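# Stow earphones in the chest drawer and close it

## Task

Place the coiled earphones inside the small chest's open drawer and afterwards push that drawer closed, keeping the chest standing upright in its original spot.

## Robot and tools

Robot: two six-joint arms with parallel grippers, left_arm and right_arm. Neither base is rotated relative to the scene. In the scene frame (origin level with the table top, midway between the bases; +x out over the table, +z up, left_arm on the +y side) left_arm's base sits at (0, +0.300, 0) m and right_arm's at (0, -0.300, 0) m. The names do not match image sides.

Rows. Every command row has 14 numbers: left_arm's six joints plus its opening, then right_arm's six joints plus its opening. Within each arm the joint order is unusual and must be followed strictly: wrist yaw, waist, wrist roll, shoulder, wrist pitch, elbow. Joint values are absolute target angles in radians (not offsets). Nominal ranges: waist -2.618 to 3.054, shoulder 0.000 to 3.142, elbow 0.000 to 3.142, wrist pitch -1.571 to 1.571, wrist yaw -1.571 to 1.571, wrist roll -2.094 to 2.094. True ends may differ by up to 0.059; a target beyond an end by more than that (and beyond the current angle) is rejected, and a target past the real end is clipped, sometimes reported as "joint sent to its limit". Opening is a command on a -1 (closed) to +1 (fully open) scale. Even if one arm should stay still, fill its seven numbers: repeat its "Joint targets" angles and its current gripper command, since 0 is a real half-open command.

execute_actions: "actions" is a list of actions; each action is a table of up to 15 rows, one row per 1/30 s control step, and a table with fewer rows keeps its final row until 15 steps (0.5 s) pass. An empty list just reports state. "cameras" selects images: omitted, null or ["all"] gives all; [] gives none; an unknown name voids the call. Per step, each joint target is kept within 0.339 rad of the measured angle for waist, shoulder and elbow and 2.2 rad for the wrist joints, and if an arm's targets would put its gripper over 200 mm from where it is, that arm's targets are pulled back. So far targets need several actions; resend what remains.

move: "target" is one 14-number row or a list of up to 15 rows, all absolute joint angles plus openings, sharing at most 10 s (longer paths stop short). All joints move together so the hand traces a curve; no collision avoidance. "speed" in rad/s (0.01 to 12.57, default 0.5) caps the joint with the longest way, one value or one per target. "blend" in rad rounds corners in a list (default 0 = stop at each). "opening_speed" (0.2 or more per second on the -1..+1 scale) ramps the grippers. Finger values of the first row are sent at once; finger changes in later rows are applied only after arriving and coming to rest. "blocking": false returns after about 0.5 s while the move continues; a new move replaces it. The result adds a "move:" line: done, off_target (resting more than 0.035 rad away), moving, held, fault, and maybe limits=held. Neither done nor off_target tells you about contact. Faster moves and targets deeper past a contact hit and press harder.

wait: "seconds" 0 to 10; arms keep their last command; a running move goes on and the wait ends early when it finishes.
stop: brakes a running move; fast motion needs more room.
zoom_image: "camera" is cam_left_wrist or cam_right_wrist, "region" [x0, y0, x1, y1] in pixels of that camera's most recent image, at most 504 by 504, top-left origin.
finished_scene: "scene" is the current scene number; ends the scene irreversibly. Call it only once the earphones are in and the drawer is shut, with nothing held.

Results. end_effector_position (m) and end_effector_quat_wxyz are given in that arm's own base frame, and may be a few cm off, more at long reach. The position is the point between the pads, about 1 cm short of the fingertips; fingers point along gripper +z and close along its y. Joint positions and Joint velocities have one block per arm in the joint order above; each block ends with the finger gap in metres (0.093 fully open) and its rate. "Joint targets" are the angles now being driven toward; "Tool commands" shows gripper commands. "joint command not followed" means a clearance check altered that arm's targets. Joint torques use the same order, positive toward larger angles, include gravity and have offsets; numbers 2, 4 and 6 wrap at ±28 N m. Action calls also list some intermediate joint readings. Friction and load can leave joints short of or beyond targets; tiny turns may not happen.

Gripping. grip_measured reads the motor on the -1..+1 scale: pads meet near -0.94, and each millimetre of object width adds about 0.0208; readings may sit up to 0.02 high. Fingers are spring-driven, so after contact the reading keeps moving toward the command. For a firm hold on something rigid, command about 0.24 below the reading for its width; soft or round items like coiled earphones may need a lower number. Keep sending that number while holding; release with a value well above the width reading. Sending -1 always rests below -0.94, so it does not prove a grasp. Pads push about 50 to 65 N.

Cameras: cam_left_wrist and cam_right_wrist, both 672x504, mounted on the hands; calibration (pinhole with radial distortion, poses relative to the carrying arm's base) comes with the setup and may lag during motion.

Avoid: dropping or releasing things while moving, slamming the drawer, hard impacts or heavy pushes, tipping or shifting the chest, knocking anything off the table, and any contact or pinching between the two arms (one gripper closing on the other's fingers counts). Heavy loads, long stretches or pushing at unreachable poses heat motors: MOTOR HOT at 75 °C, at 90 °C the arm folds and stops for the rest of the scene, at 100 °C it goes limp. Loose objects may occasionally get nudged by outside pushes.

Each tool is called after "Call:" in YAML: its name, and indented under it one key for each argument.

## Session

Call:
execute_actions:
  actions: []

Scene clock: 0.00 s.
left_arm: end_effector_position=(+0.2672, -0.1014, +0.2573) grip_measured=+1.000 end_effector_quat_wxyz=(+0.366, -0.180, +0.891, -0.200) | right_arm: end_effector_position=(+0.2310, +0.1835, +0.2229) grip_measured=+1.000 end_effector_quat_wxyz=(+0.367, +0.280, +0.866, +0.192)
Joint names: [wrist yaw, waist, wrist roll, shoulder, wrist pitch, elbow]
Joint positions: left_arm=[-0.084 -0.412 -0.771 0.948 -0.828 1.063 0.093] | right_arm=[0.586 0.992 1.411 1.096 -0.84 1.029 0.093]
Joint velocities: within noise
Joint torques (N m): no reading
Heat: left arm: 35 °C; right arm: 32 °C.
Joint targets: left_arm=[-0.084 -0.412 -0.771 0.946 -0.828 1.071] | right_arm=[0.585 0.992 1.411 1.094 -0.842 1.037]
Tool commands: left_gripper/opening=+1.0 right_gripper/opening=+1.0
camera_calibration:
cam_left_wrist: T_world_to_cam=[[0.222485, -0.842447, 0.490696, -0.271574], [-0.90943, -0.360711, -0.206942, 0.296745], [0.351337, -0.400212, -0.8464, 0.171384], [0, 0, 0, 1]] pos_world=[0.270077, -0.0531576, 0.339729]
cam_right_wrist: T_world_to_cam=[[-0.335041, -0.78325, -0.523705, 0.336031], [-0.837923, 0.501863, -0.214521, 0.187742], [0.430852, 0.366951, -0.824448, 0.101999], [0, 0, 0, 1]] pos_world=[0.225951, 0.131547, 0.300348]

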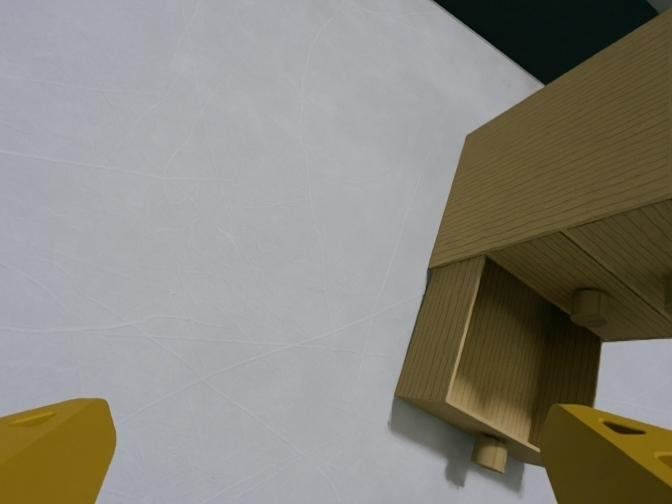

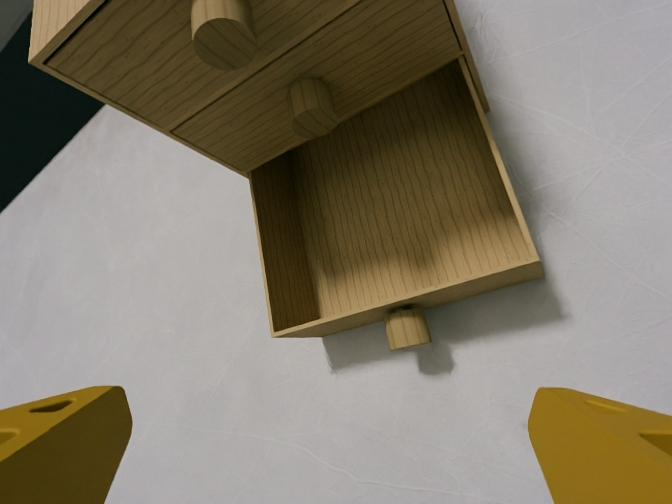

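Call:
move:
  target: [0,0.1,0,1.335,-1.11,1.46,1,0,-0.1,0,1.335,-1.11,1.46,1]
  speed: 0.9

Scene clock: 11.80 s.
left_arm: end_effector_position=(+0.3247, +0.0317, +0.2522) grip_measured=+1.000 end_effector_quat_wxyz=(+0.285, -0.049, +0.957, +0.016) | right_arm: end_effector_position=(+0.3236, -0.0329, +0.2543) grip_measured=+1.000 end_effector_quat_wxyz=(+0.290, +0.053, +0.955, -0.017)
Joint names: [wrist yaw, waist, wrist roll, shoulder, wrist pitch, elbow]
Joint positions: left_arm=[-0.008 0.093 -0.008 1.328 -1.098 1.433 0.093] | right_arm=[0.011 -0.096 0.013 1.317 -1.093 1.428 0.093]
Joint velocities: within noise
Joint torques (N m): left_arm=[0.01 0.76 0.09 -4.63 1.4 10.59] | right_arm=[-0.01 -0.53 0.03 -3.59 1.11 11.58]
Heat: left arm: 37 °C; right arm: 33 °C.
Joint targets: left_arm=[0.000 0.100 0.000 1.335 -1.110 1.460] | right_arm=[0.000 -0.100 0.000 1.335 -1.110 1.460]
move: done
camera_calibration:
cam_left_wrist: T_world_to_cam=[[0.153794, -0.988085, -0.00600547, -0.017572], [-0.981201, -0.152, -0.118914, 0.390463], [0.116584, 0.0241808, -0.992886, 0.299842], [0, 0, 0, 1]] pos_world=[0.350869, 0.0347374, 0.344035]
cam_right_wrist: T_world_to_cam=[[-0.0969913, -0.995111, 0.0186243, -0.00778668], [-0.983252, 0.0929008, -0.156798, 0.399451], [0.154301, -0.0335204, -0.987455, 0.285243], [0, 0, 0, 1]] pos_world=[0.347993, -0.0352965, 0.344443]

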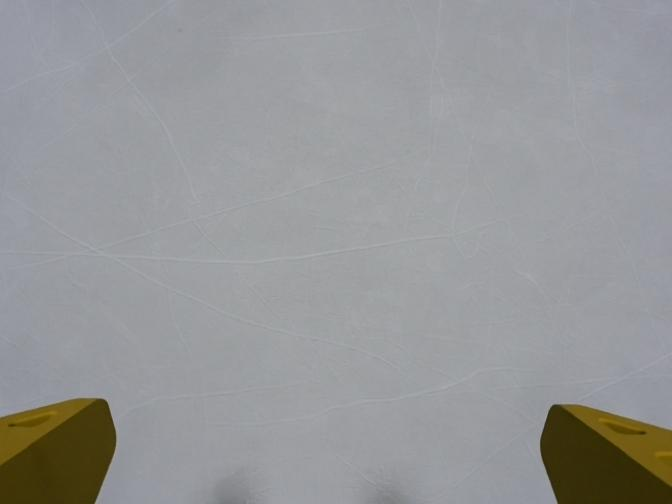

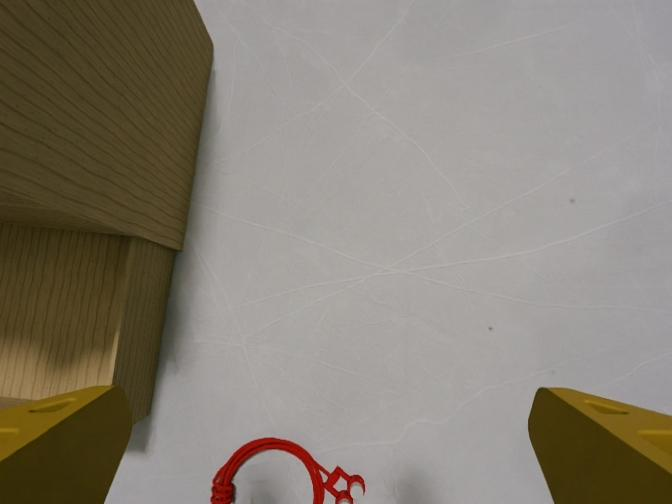

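Call:
move:
  target: [0,0.1,0,1.335,-1.11,1.46,1,0,0.1,0,1.1,-1.45,1.18,1]
  speed: 0.8
  cameras: ["cam_right_wrist"]

Scene clock: 19.20 s.
left_arm: end_effector_position=(+0.3244, +0.0316, +0.2520) grip_measured=+1.000 end_effector_quat_wxyz=(+0.284, -0.049, +0.957, +0.016) | right_arm: end_effector_position=(+0.1945, +0.0171, +0.1941) grip_measured=+1.000 end_effector_quat_wxyz=(+0.111, -0.040, +0.993, +0.003)
Joint names: [wrist yaw, waist, wrist roll, shoulder, wrist pitch, elbow]
Joint positions: left_arm=[-0.008 0.093 -0.007 1.328 -1.1 1.433 0.093] | right_arm=[0.006 0.093 0.011 1.11 -1.433 1.195 0.093]
Joint velocities: within noise
Joint torques (N m): left_arm=[0 0.73 0.08 -4.62 1.41 10.69] | right_arm=[0.07 0.47 0.05 -3.47 0.55 6.38]
Heat: left arm: 38 °C; right arm: 35 °C.
Joint targets: left_arm=[0.000 0.100 0.000 1.335 -1.110 1.460] | right_arm=[0.000 0.100 0.000 1.100 -1.450 1.180]
move: done
camera_calibration:
cam_right_wrist: T_world_to_cam=[[0.100809, -0.994811, 0.013755, -0.00700091], [-0.973656, -0.0958046, 0.206921, 0.189309], [-0.204529, -0.0342522, -0.978261, 0.315422], [0, 0, 0, 1]] pos_world=[0.24954, 0.0219759, 0.269489]
Images, in order (width x height): cam_right_wrist 672x504.

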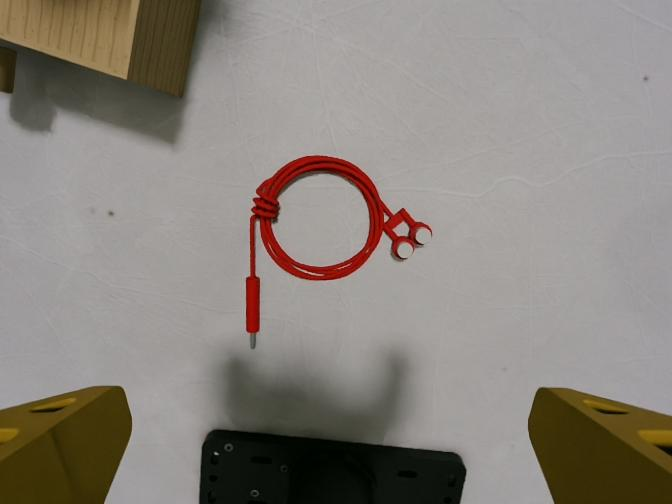

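Call:
move:
  target: [0,0.1,0,1.335,-1.11,1.46,1,0,0.29,-0.08,1.254,-1.14,0.875,0.0]
  speed: 0.6
  cameras: ["cam_right_wrist"]

Scene clock: 60.63 s.
left_arm: end_effector_position=(+0.3244, +0.0316, +0.2519) grip_measured=+1.000 end_effector_quat_wxyz=(+0.284, -0.049, +0.958, +0.016) | right_arm: end_effector_position=(+0.1911, +0.0549, +0.0917) grip_measured=+0.002 end_effector_quat_wxyz=(+0.027, -0.175, +0.984, +0.000)
Joint names: [wrist yaw, waist, wrist roll, shoulder, wrist pitch, elbow]
Joint positions: left_arm=[-0.008 0.093 -0.007 1.328 -1.1 1.433 0.093] | right_arm=[0.005 0.284 -0.067 1.245 -1.159 0.886 0.045]
Joint velocities: within noise
Joint torques (N m): left_arm=[0.01 0.73 0.12 -4.59 1.41 10.63] | right_arm=[0.06 0.36 0.03 -2.97 0.54 6.93]
Heat: left arm: 43 °C; right arm: 35 °C.
Joint targets: left_arm=[0.000 0.100 0.000 1.335 -1.110 1.460] | right_arm=[0.000 0.290 -0.080 1.254 -1.140 0.875]
move: done
camera_calibration:
cam_right_wrist: T_world_to_cam=[[0.363891, -0.931315, 0.0153409, -0.0216228], [-0.867477, -0.332858, 0.369715, 0.188543], [-0.339215, -0.147844, -0.929019, 0.243169], [0, 0, 0, 1]] pos_world=[0.253911, 0.0785712, 0.156533]
Images, in order (width x height): cam_right_wrist 672x504.

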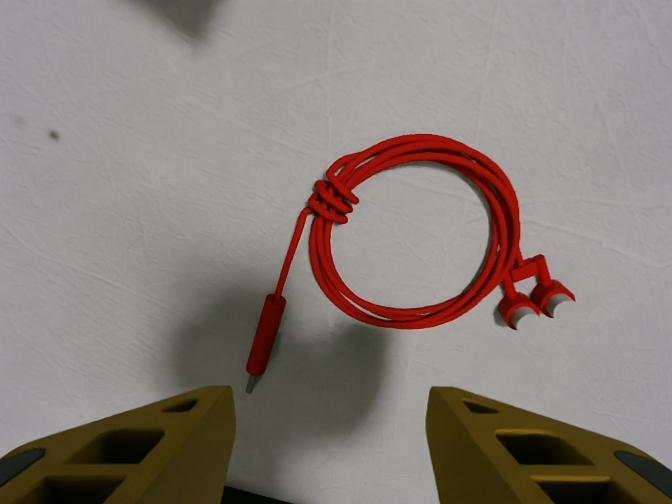

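Call:
move:
  target: [0,0.1,0,1.335,-1.11,1.46,1,0,0.322,-0.08,1.392,-0.80,0.675,0.0]
  speed: 0.3
  cameras: ["cam_right_wrist"]

Scene clock: 66.67 s.
left_arm: end_effector_position=(+0.3244, +0.0315, +0.2519) grip_measured=+1.000 end_effector_quat_wxyz=(+0.284, -0.049, +0.958, +0.016) | right_arm: end_effector_position=(+0.2010, +0.0646, +0.0211) grip_measured=+0.002 end_effector_quat_wxyz=(+0.030, -0.190, +0.981, +0.001)
Joint names: [wrist yaw, waist, wrist roll, shoulder, wrist pitch, elbow]
Joint positions: left_arm=[-0.008 0.093 -0.007 1.328 -1.1 1.433 0.093] | right_arm=[0.005 0.315 -0.068 1.377 -0.821 0.688 0.045]
Joint velocities: within noise
Joint torques (N m): left_arm=[0.04 0.7 0.1 -4.6 1.4 10.65] | right_arm=[0.06 0.5 0.06 -3.41 0.59 6.13]
Heat: left arm: 43 °C; right arm: 35 °C.
Joint targets: left_arm=[0.000 0.100 0.000 1.335 -1.110 1.460] | right_arm=[0.000 0.322 -0.080 1.392 -0.800 0.675]
move: done
camera_calibration:
cam_right_wrist: T_world_to_cam=[[0.393404, -0.919226, 0.0159986, -0.0217726], [-0.858901, -0.361268, 0.363008, 0.226738], [-0.327907, -0.15655, -0.931649, 0.180755], [0, 0, 0, 1]] pos_world=[0.262581, 0.0901964, 0.0864409]
Images, in order (width x height): cam_right_wrist 672x504.

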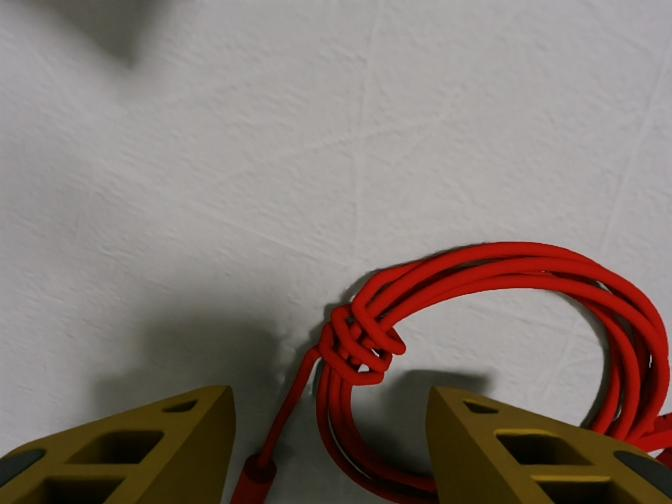

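Call:
move:
  target:
    - [0,0.1,0,1.335,-1.11,1.46,1,0,0.322,-0.08,1.392,-0.755,0.63,0.0]
    - [0,0.1,0,1.335,-1.11,1.46,1,0,0.322,-0.08,1.392,-0.755,0.63,-1]
  speed: 0.2
  opening_speed: 0.8
  cameras: ["cam_right_wrist"]

Scene clock: 76.80 s.
left_arm: end_effector_position=(+0.3244, +0.0315, +0.2519) grip_measured=+1.000 end_effector_quat_wxyz=(+0.284, -0.049, +0.958, +0.016) | right_arm: end_effector_position=(+0.1968, +0.0633, +0.0113) grip_measured=-0.967 end_effector_quat_wxyz=(+0.032, -0.190, +0.981, +0.001)
Joint names: [wrist yaw, waist, wrist roll, shoulder, wrist pitch, elbow]
Joint positions: left_arm=[-0.008 0.093 -0.007 1.328 -1.1 1.433 0.093] | right_arm=[0.005 0.315 -0.068 1.377 -0.775 0.644 0]
Joint velocities: within noise
Joint torques (N m): left_arm=[0 0.72 0.12 -4.59 1.42 10.71] | right_arm=[0.07 0.42 0.04 -3.3 0.57 5.85]
Heat: left arm: 44 °C; right arm: 35 °C.
Joint targets: left_arm=[0.000 0.100 0.000 1.335 -1.110 1.460] | right_arm=[0.000 0.322 -0.080 1.392 -0.755 0.630]
move: done
camera_calibration:
cam_right_wrist: T_world_to_cam=[[0.393447, -0.919204, 0.0162185, -0.0212027], [-0.859642, -0.361584, 0.360934, 0.226348], [-0.325908, -0.15595, -0.93245, 0.169549], [0, 0, 0, 1]] pos_world=[0.258178, 0.0887954, 0.0767431]
Images, in order (width x height): cam_right_wrist 672x504.

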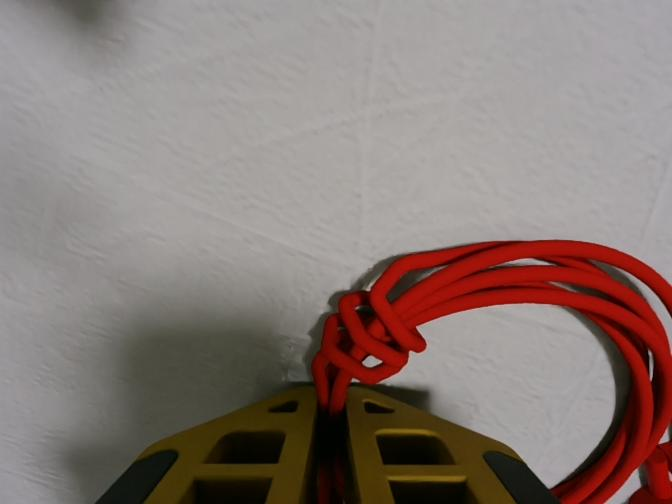

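Call:
move:
  target:
    - [0,0.1,0,1.335,-1.11,1.46,-1,0,0.322,-0.08,1.1,-1.45,1.2,-1]
    - [0,0.1,0,1.335,-1.11,1.46,-1,0,0.542,-1.878,1.952,-1.475,1.94,-1]
  speed: [0.5,0.9]
  cameras: ["cam_right_wrist"]

Scene clock: 87.33 s.
left_arm: end_effector_position=(+0.3243, +0.0315, +0.2519) grip_measured=-0.972 end_effector_quat_wxyz=(+0.283, -0.049, +0.958, +0.016) | right_arm: end_effector_position=(+0.3278, +0.1946, +0.1748) grip_measured=-0.970 end_effector_quat_wxyz=(-0.035, +0.931, -0.362, +0.031)
Joint names: [wrist yaw, waist, wrist roll, shoulder, wrist pitch, elbow]
Joint positions: left_arm=[-0.008 0.093 -0.006 1.328 -1.101 1.433 0] | right_arm=[0.005 0.538 -1.862 1.929 -1.459 1.91 0]
Joint velocities: within noise
Joint torques (N m): left_arm=[0.02 0.66 0.11 -4.55 1.4 10.7] | right_arm=[0 0.2 0.01 -9.11 0.22 10.58]
Heat: left arm: 45 °C; right arm: 36 °C.
Joint targets: left_arm=[0.000 0.100 0.000 1.335 -1.110 1.460] | right_arm=[0.000 0.542 -1.878 1.952 -1.475 1.940]
move: done
camera_calibration:
cam_right_wrist: T_world_to_cam=[[0.655467, 0.749535, 0.0925253, -0.378651], [0.645409, -0.619558, 0.446761, -0.130684], [0.392188, -0.23312, -0.889856, 0.157438], [0, 0, 0, 1]] pos_world=[0.270792, 0.239548, 0.233516]
Images, in order (width x height): cam_right_wrist 672x504.

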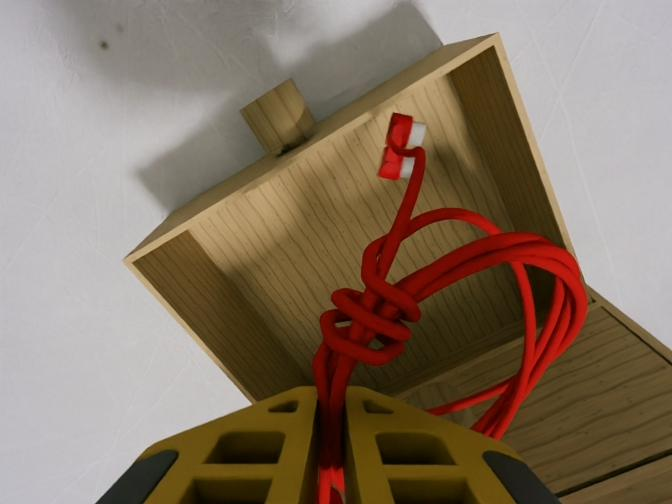

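Call:
move:
  target: [0,0.1,0,1.335,-1.11,1.46,-1,0,0.52,-1.878,1.975,-1.02,1.51,-1]
  speed: 0.3
  cameras: ["cam_right_wrist"]

Scene clock: 106.53 s.
left_arm: end_effector_position=(+0.3243, +0.0315, +0.2519) grip_measured=-0.972 end_effector_quat_wxyz=(+0.283, -0.049, +0.958, +0.016) | right_arm: end_effector_position=(+0.3390, +0.1961, +0.0709) grip_measured=-0.970 end_effector_quat_wxyz=(-0.041, +0.929, -0.367, +0.035)
Joint names: [wrist yaw, waist, wrist roll, shoulder, wrist pitch, elbow]
Joint positions: left_arm=[-0.008 0.093 -0.006 1.328 -1.101 1.433 0] | right_arm=[0.005 0.527 -1.863 1.95 -1.036 1.523 0]
Joint velocities: within noise
Joint torques (N m): left_arm=[0 0.69 0.1 -4.53 1.4 10.63] | right_arm=[-0.02 -0.57 0.03 -9.35 0.53 6.63]
Heat: left arm: 46 °C; right arm: 37 °C.
Joint targets: left_arm=[0.000 0.100 0.000 1.335 -1.110 1.460] | right_arm=[0.000 0.520 -1.878 1.975 -1.020 1.510]
move: done
camera_calibration:
cam_right_wrist: T_world_to_cam=[[0.661651, 0.742308, 0.105813, -0.379051], [0.63374, -0.629052, 0.450187, -0.0849839], [0.40074, -0.230809, -0.886643, 0.0573387], [0, 0, 0, 1]] pos_world=[0.281679, 0.241148, 0.129206]
Images, in order (width x height): cam_right_wrist 672x504.

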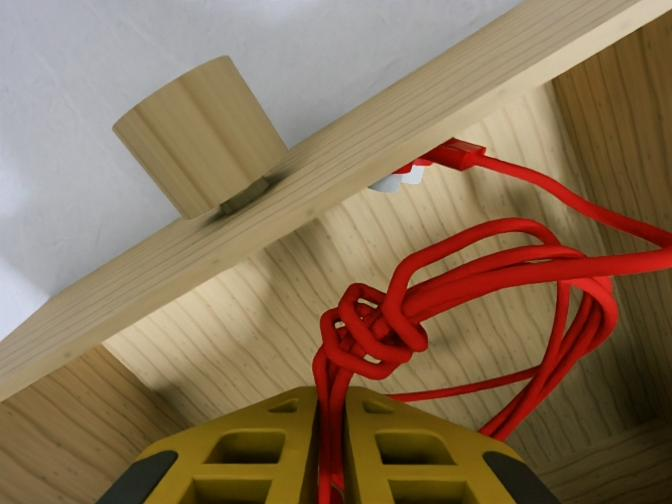

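Call:
move:
  target: [0,0.1,0,1.335,-1.11,1.46,-1,0,0.52,-1.878,1.992,-0.885,1.415,-1]
  speed: 0.15
  cameras: ["cam_right_wrist"]

Scene clock: 113.13 s.
left_arm: end_effector_position=(+0.3243, +0.0315, +0.2519) grip_measured=-0.972 end_effector_quat_wxyz=(+0.283, -0.049, +0.958, +0.016) | right_arm: end_effector_position=(+0.3421, +0.1979, +0.0438) grip_measured=-0.970 end_effector_quat_wxyz=(-0.051, +0.928, -0.366, +0.044)
Joint names: [wrist yaw, waist, wrist roll, shoulder, wrist pitch, elbow]
Joint positions: left_arm=[-0.008 0.093 -0.006 1.328 -1.101 1.433 0] | right_arm=[0.005 0.527 -1.863 1.964 -0.901 1.43 0]
Joint velocities: within noise
Joint torques (N m): left_arm=[0.01 0.69 0.11 -4.56 1.4 10.7] | right_arm=[-0.01 -0.61 0.02 -9.03 0.57 6.35]
Heat: left arm: 46 °C; right arm: 37 °C.
Joint targets: left_arm=[0.000 0.100 0.000 1.335 -1.110 1.460] | right_arm=[0.000 0.520 -1.878 1.992 -0.885 1.415]
move: done
camera_calibration:
cam_right_wrist: T_world_to_cam=[[0.658797, 0.740762, 0.131368, -0.379484], [0.623184, -0.635153, 0.456314, -0.0690507], [0.421459, -0.218752, -0.880068, 0.022755], [0, 0, 0, 1]] pos_world=[0.283444, 0.242227, 0.101387]
Images, in order (width x height): cam_right_wrist 672x504.

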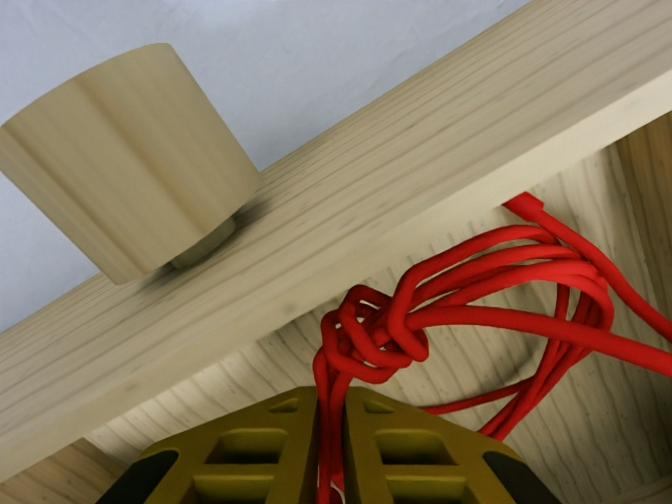

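Call:
move:
  target:
    - [0,0.1,0,1.335,-1.11,1.46,-1,0,0.515,-1.878,2.0,-0.83,1.365,-1]
    - [0,0.1,0,1.335,-1.11,1.46,-1,0,0.515,-1.878,2.0,-0.83,1.365,-0.55]
  speed: 0.12
  opening_speed: 0.3
  cameras: ["cam_right_wrist"]

Scene clock: 119.43 s.
left_arm: end_effector_position=(+0.3243, +0.0315, +0.2519) grip_measured=-0.972 end_effector_quat_wxyz=(+0.283, -0.049, +0.958, +0.016) | right_arm: end_effector_position=(+0.3420, +0.1959, +0.0302) grip_measured=-0.552 end_effector_quat_wxyz=(-0.054, +0.927, -0.368, +0.046)
Joint names: [wrist yaw, waist, wrist roll, shoulder, wrist pitch, elbow]
Joint positions: left_arm=[-0.008 0.093 -0.006 1.328 -1.101 1.433 0] | right_arm=[0.005 0.522 -1.864 1.971 -0.838 1.38 0.019]
Joint velocities: within noise
Joint torques (N m): left_arm=[0.03 0.72 0.07 -4.66 1.42 10.69] | right_arm=[0 -0.73 0.04 -8.85 0.53 6.2]
Heat: left arm: 46 °C; right arm: 37 °C.
Joint targets: left_arm=[0.000 0.100 0.000 1.335 -1.110 1.460] | right_arm=[0.000 0.515 -1.878 2.000 -0.830 1.365]
move: done
camera_calibration:
cam_right_wrist: T_world_to_cam=[[0.66071, 0.737677, 0.138909, -0.376446], [0.617527, -0.639363, 0.458122, -0.0613751], [0.426759, -0.216906, -0.877969, 0.00816891], [0, 0, 0, 1]] pos_world=[0.283136, 0.240226, 0.0875809]
Images, in order (width x height): cam_right_wrist 672x504.

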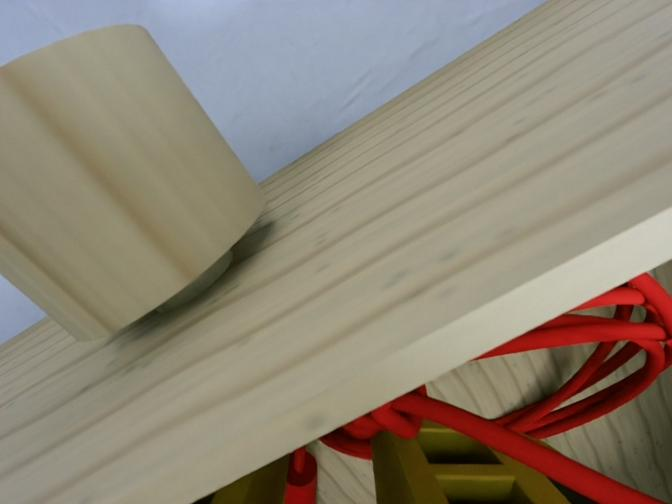

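Call:
move:
  target:
    - [0,0.1,0,1.335,-1.11,1.46,-1,0,0.52,-1.878,1.985,-1.03,1.53,-0.5]
    - [0,0.1,0,1.335,-1.11,1.46,-1,0,0.535,-1.878,1.945,-1.475,1.95,-0.5]
  speed: [0.25,0.5]
  blend: 0.05
  cameras: ["cam_right_wrist"]

Scene clock: 125.33 s.
left_arm: end_effector_position=(+0.3243, +0.0315, +0.2519) grip_measured=-0.972 end_effector_quat_wxyz=(+0.283, -0.049, +0.958, +0.016) | right_arm: end_effector_position=(+0.3347, +0.1945, +0.1638) grip_measured=-0.501 end_effector_quat_wxyz=(-0.026, +0.930, -0.366, +0.024)
Joint names: [wrist yaw, waist, wrist roll, shoulder, wrist pitch, elbow]
Joint positions: left_arm=[-0.008 0.093 -0.006 1.328 -1.101 1.433 0] | right_arm=[0.005 0.529 -1.864 1.971 -1.456 1.926 0.021]
Joint velocities: within noise
Joint torques (N m): left_arm=[0.01 0.65 0.11 -4.53 1.43 10.69] | right_arm=[-0.03 0.39 0 -14.15 0.12 10.07]
Heat: left arm: 46 °C; right arm: 39 °C.
Joint targets: left_arm=[0.000 0.100 0.000 1.335 -1.110 1.460] | right_arm=[0.000 0.535 -1.878 1.945 -1.475 1.950]
move: done
camera_calibration:
cam_right_wrist: T_world_to_cam=[[0.662505, 0.745783, 0.069966, -0.38001], [0.649963, -0.618777, 0.441207, -0.131029], [0.372338, -0.246826, -0.894674, 0.154953], [0, 0, 0, 1]] pos_world=[0.279227, 0.240574, 0.223031]
Images, in order (width x height): cam_right_wrist 672x504.

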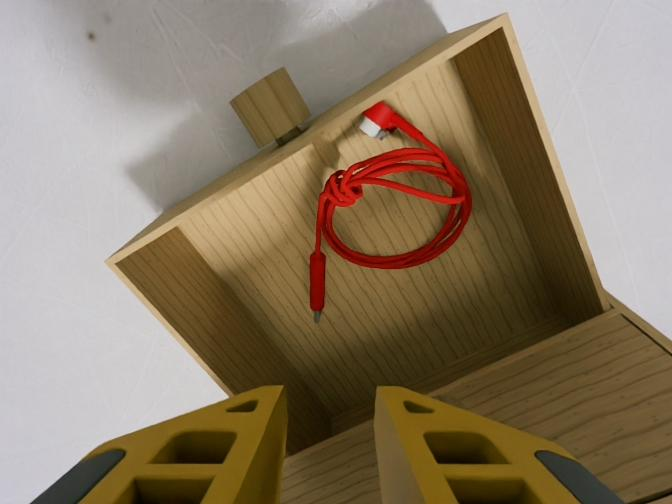

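Call:
move:
  target:
    - [0,0.1,0,1.335,-1.11,1.46,-1,0.3,0.75,-1.0,1.4,-0.9,1.2,-1]
    - [0,0.1,0,1.335,-1.11,1.46,-1,0.737,1.072,0.519,1.2,-0.186,0.682,-1]
  speed: [0.8,0.9]
  blend: 0.1
  opening_speed: 1
  cameras: ["cam_right_wrist"]

Scene clock: 154.50 s.
left_arm: end_effector_position=(+0.3243, +0.0315, +0.2519) grip_measured=-0.972 end_effector_quat_wxyz=(+0.283, -0.049, +0.958, +0.016) | right_arm: end_effector_position=(+0.2533, +0.2263, +0.1570) grip_measured=-0.981 end_effector_quat_wxyz=(+0.499, -0.099, +0.860, +0.037)
Joint names: [wrist yaw, waist, wrist roll, shoulder, wrist pitch, elbow]
Joint positions: left_arm=[-0.008 0.093 -0.006 1.328 -1.101 1.433 0] | right_arm=[0.728 1.065 0.5 1.224 -0.208 0.698 0]
Joint velocities: within noise
Joint torques (N m): left_arm=[0.01 0.65 0.11 -4.6 1.38 10.66] | right_arm=[0.61 0.46 0.32 -7.15 1.6 7.51]
Heat: left arm: 47 °C; right arm: 48 °C.
Joint targets: left_arm=[0.000 0.100 0.000 1.335 -1.110 1.460] | right_arm=[0.737 1.072 0.519 1.200 -0.186 0.682]
move: done
camera_calibration:
cam_right_wrist: T_world_to_cam=[[0.213553, -0.9753, 0.0564336, 0.155947], [-0.790608, -0.206469, -0.576463, 0.375968], [0.573876, 0.0784887, -0.815172, 0.04997], [0, 0, 0, 1]] pos_world=[0.235264, 0.225799, 0.248665]
Images, in order (width x height): cam_right_wrist 672x504.

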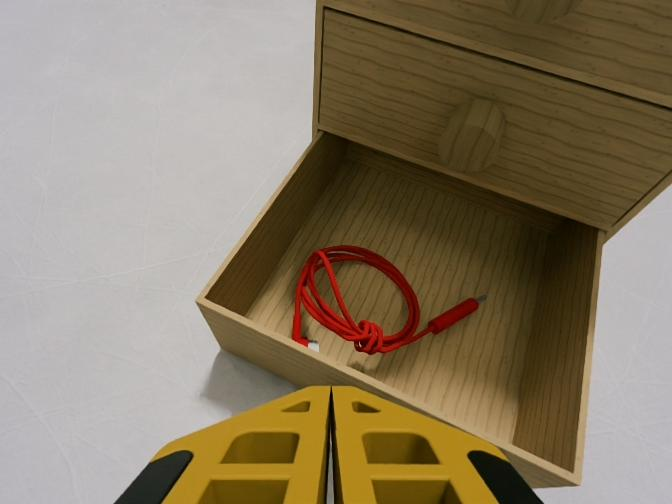

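Call:
move:
  target: [0,0.1,0,1.335,-1.11,1.46,-1,0.737,1.072,0.519,1.52,0.498,0.32,-1]
  speed: 0.5
  cameras: ["cam_right_wrist"]

Scene clock: 160.60 s.
left_arm: end_effector_position=(+0.3243, +0.0315, +0.2519) grip_measured=-0.972 end_effector_quat_wxyz=(+0.283, -0.049, +0.958, +0.016) | right_arm: end_effector_position=(+0.2462, +0.2127, +0.0460) grip_measured=-0.981 end_effector_quat_wxyz=(+0.508, -0.090, +0.855, +0.049)
Joint names: [wrist yaw, waist, wrist roll, shoulder, wrist pitch, elbow]
Joint positions: left_arm=[-0.008 0.093 -0.006 1.328 -1.101 1.433 0] | right_arm=[0.731 1.065 0.501 1.504 0.476 0.331 0]
Joint velocities: within noise
Joint torques (N m): left_arm=[0.01 0.59 0.09 -4.59 1.39 10.69] | right_arm=[0.57 0.49 0.33 -3.9 1.68 5.49]
Heat: left arm: 48 °C; right arm: 46 °C.
Joint targets: left_arm=[0.000 0.100 0.000 1.335 -1.110 1.460] | right_arm=[0.737 1.072 0.519 1.520 0.498 0.320]
move: done
camera_calibration:
cam_right_wrist: T_world_to_cam=[[0.210235, -0.977194, 0.0298922, 0.152966], [-0.780294, -0.186138, -0.597072, 0.297558], [0.589019, 0.102201, -0.801631, -0.0448329], [0, 0, 0, 1]] pos_world=[0.226431, 0.209446, 0.137152]
Images, in order (width x height): cam_right_wrist 672x504.

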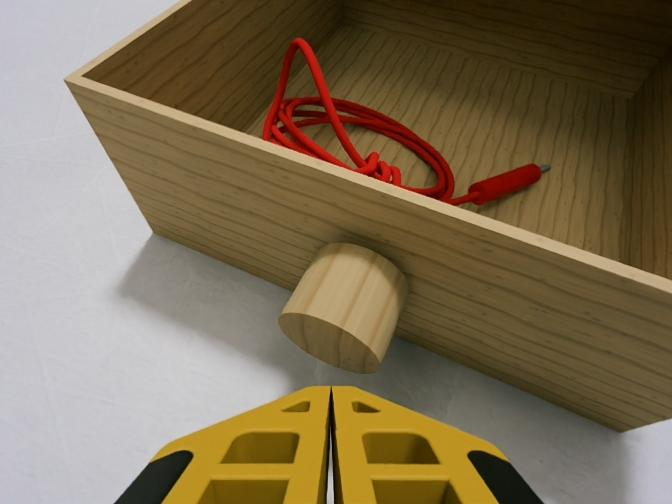

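Call:
move:
  target:
    - [0,0.1,0,1.335,-1.11,1.46,-1,0.737,1.072,0.519,1.582,0.498,0.38,-1]
    - [0,0.1,0,1.335,-1.11,1.46,-1,0.484,0.762,0.291,1.71,0.641,0.497,-1]
  speed: [0.15,0.3]
  blend: 0.02
  cameras: ["cam_right_wrist"]

Scene clock: 169.23 s.
left_arm: end_effector_position=(+0.3243, +0.0315, +0.2519) grip_measured=-0.972 end_effector_quat_wxyz=(+0.283, -0.049, +0.958, +0.016) | right_arm: end_effector_position=(+0.3258, +0.2032, +0.0412) grip_measured=-0.981 end_effector_quat_wxyz=(+0.500, -0.087, +0.860, +0.043)
Joint names: [wrist yaw, waist, wrist roll, shoulder, wrist pitch, elbow]
Joint positions: left_arm=[-0.008 0.093 -0.006 1.328 -1.101 1.433 0] | right_arm=[0.497 0.769 0.301 1.689 0.619 0.471 0]
Joint velocities: within noise
Joint torques (N m): left_arm=[-0.02 0.7 0.11 -4.66 1.4 10.67] | right_arm=[0.22 -0.66 0.08 -5.44 1.87 8.99]
Heat: left arm: 48 °C; right arm: 44 °C.
Joint targets: left_arm=[0.000 0.100 0.000 1.335 -1.110 1.460] | right_arm=[0.484 0.762 0.291 1.710 0.641 0.497]
move: done
camera_calibration:
cam_right_wrist: T_world_to_cam=[[0.198859, -0.979431, 0.0342191, 0.131014], [-0.793315, -0.181375, -0.581166, 0.357667], [0.575419, 0.0884235, -0.813065, -0.0868495], [0, 0, 0, 1]] pos_world=[0.307664, 0.200871, 0.132767]
Images, in order (width x height): cam_right_wrist 672x504.

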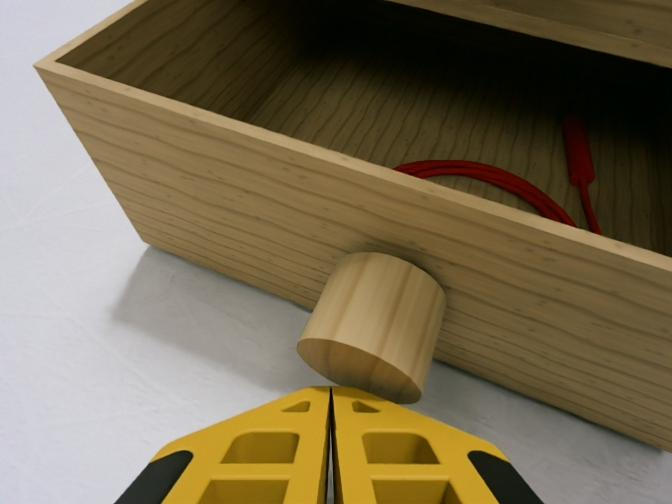

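Call:
move:
  target:
    - [0,0.1,0,1.335,-1.11,1.46,-1,0.39,0.635,0.228,1.79,0.639,0.60,-1]
    - [0,0.1,0,1.335,-1.11,1.46,-1,0.3,0.528,0.172,1.885,0.636,0.725,-1]
  speed: [0.25,0.2]
  blend: 0.02
  cameras: ["cam_right_wrist"]

Scene clock: 173.67 s.
left_arm: end_effector_position=(+0.3243, +0.0315, +0.2519) grip_measured=-0.972 end_effector_quat_wxyz=(+0.283, -0.049, +0.958, +0.016) | right_arm: end_effector_position=(+0.4022, +0.1929, +0.0365) grip_measured=-0.981 end_effector_quat_wxyz=(+0.489, -0.093, +0.865, +0.057)
Joint names: [wrist yaw, waist, wrist roll, shoulder, wrist pitch, elbow]
Joint positions: left_arm=[-0.008 0.093 -0.006 1.328 -1.101 1.433 0] | right_arm=[0.28 0.552 0.183 1.861 0.614 0.682 0]
Joint velocities: within noise
Joint torques (N m): left_arm=[0 0.61 0.1 -4.66 1.43 10.67] | right_arm=[0.47 -1.96 0.08 -7.36 1.91 10.99]
Heat: left arm: 48 °C; right arm: 43 °C.
Joint targets: left_arm=[0.000 0.100 0.000 1.335 -1.110 1.460] | right_arm=[0.300 0.528 0.172 1.885 0.636 0.725]
move: off_target (right_arm); right_arm: the elbow is farthest, 0.043 rad from its target
camera_calibration:
cam_right_wrist: T_world_to_cam=[[0.223206, -0.974675, 0.0137176, 0.0959859], [-0.803723, -0.191983, -0.56318, 0.41934], [0.551551, 0.11468, -0.82622, -0.128729], [0, 0, 0, 1]] pos_world=[0.38661, 0.188824, 0.128489]
Images, in order (width x height): cam_right_wrist 672x504.

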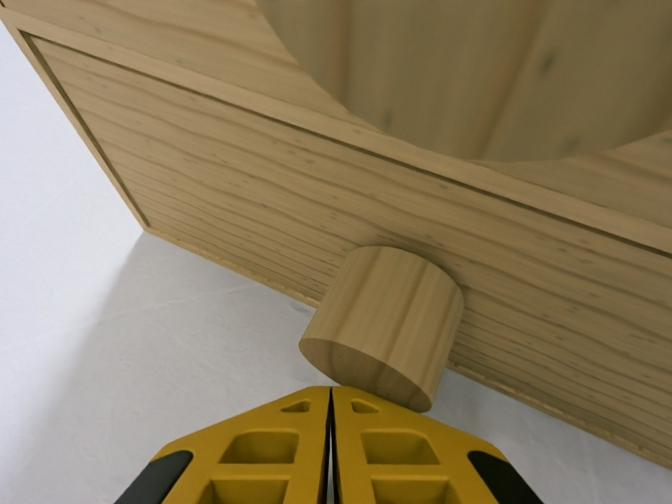

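Looks closed (pressing against stop). Back off and check.

Call:
move:
  target: [0,0.1,0,1.335,-1.11,1.46,-1,0.484,0.762,0.291,1.5,0.50,0.497,-1]
  speed: 0.6
  cameras: ["cam_right_wrist"]

Scene clock: 180.20 s.
left_arm: end_effector_position=(+0.3243, +0.0315, +0.2519) grip_measured=-0.972 end_effector_quat_wxyz=(+0.283, -0.049, +0.958, +0.016) | right_arm: end_effector_position=(+0.3330, +0.2078, +0.0938) grip_measured=-0.981 end_effector_quat_wxyz=(+0.531, -0.083, +0.840, +0.067)
Joint names: [wrist yaw, waist, wrist roll, shoulder, wrist pitch, elbow]
Joint positions: left_arm=[-0.008 0.093 -0.006 1.328 -1.101 1.433 0] | right_arm=[0.478 0.757 0.274 1.526 0.512 0.513 0]
Joint velocities: within noise
Joint torques (N m): left_arm=[0 0.72 0.1 -4.67 1.39 10.66] | right_arm=[0.34 0.38 0.33 -9.37 1.59 6.15]
Heat: left arm: 48 °C; right arm: 42 °C.
Joint targets: left_arm=[0.000 0.100 0.000 1.335 -1.110 1.460] | right_arm=[0.484 0.762 0.291 1.500 0.500 0.497]
move: done
camera_calibration:
cam_right_wrist: T_world_to_cam=[[0.214156, -0.976797, -0.00236505, 0.130151], [-0.7481, -0.162458, -0.643393, 0.381659], [0.628079, 0.139556, -0.765533, -0.0811963], [0, 0, 0, 1]] pos_world=[0.308644, 0.200466, 0.183706]
Images, in order (width x height): cam_right_wrist 672x504.

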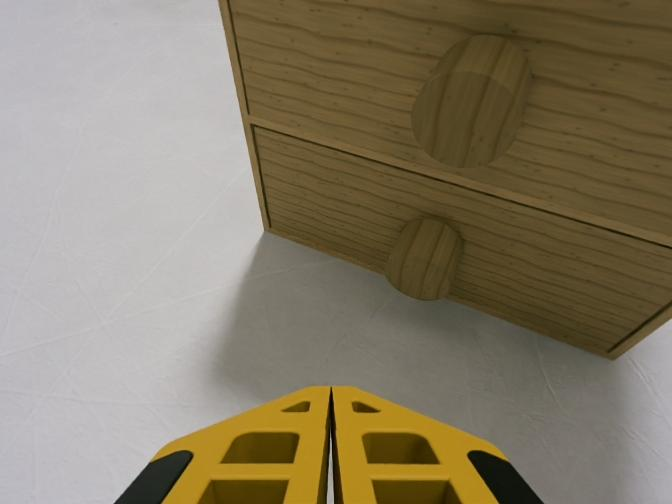

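Call:
finished_scene:
  scene: 2

The scene is finished: the task was done.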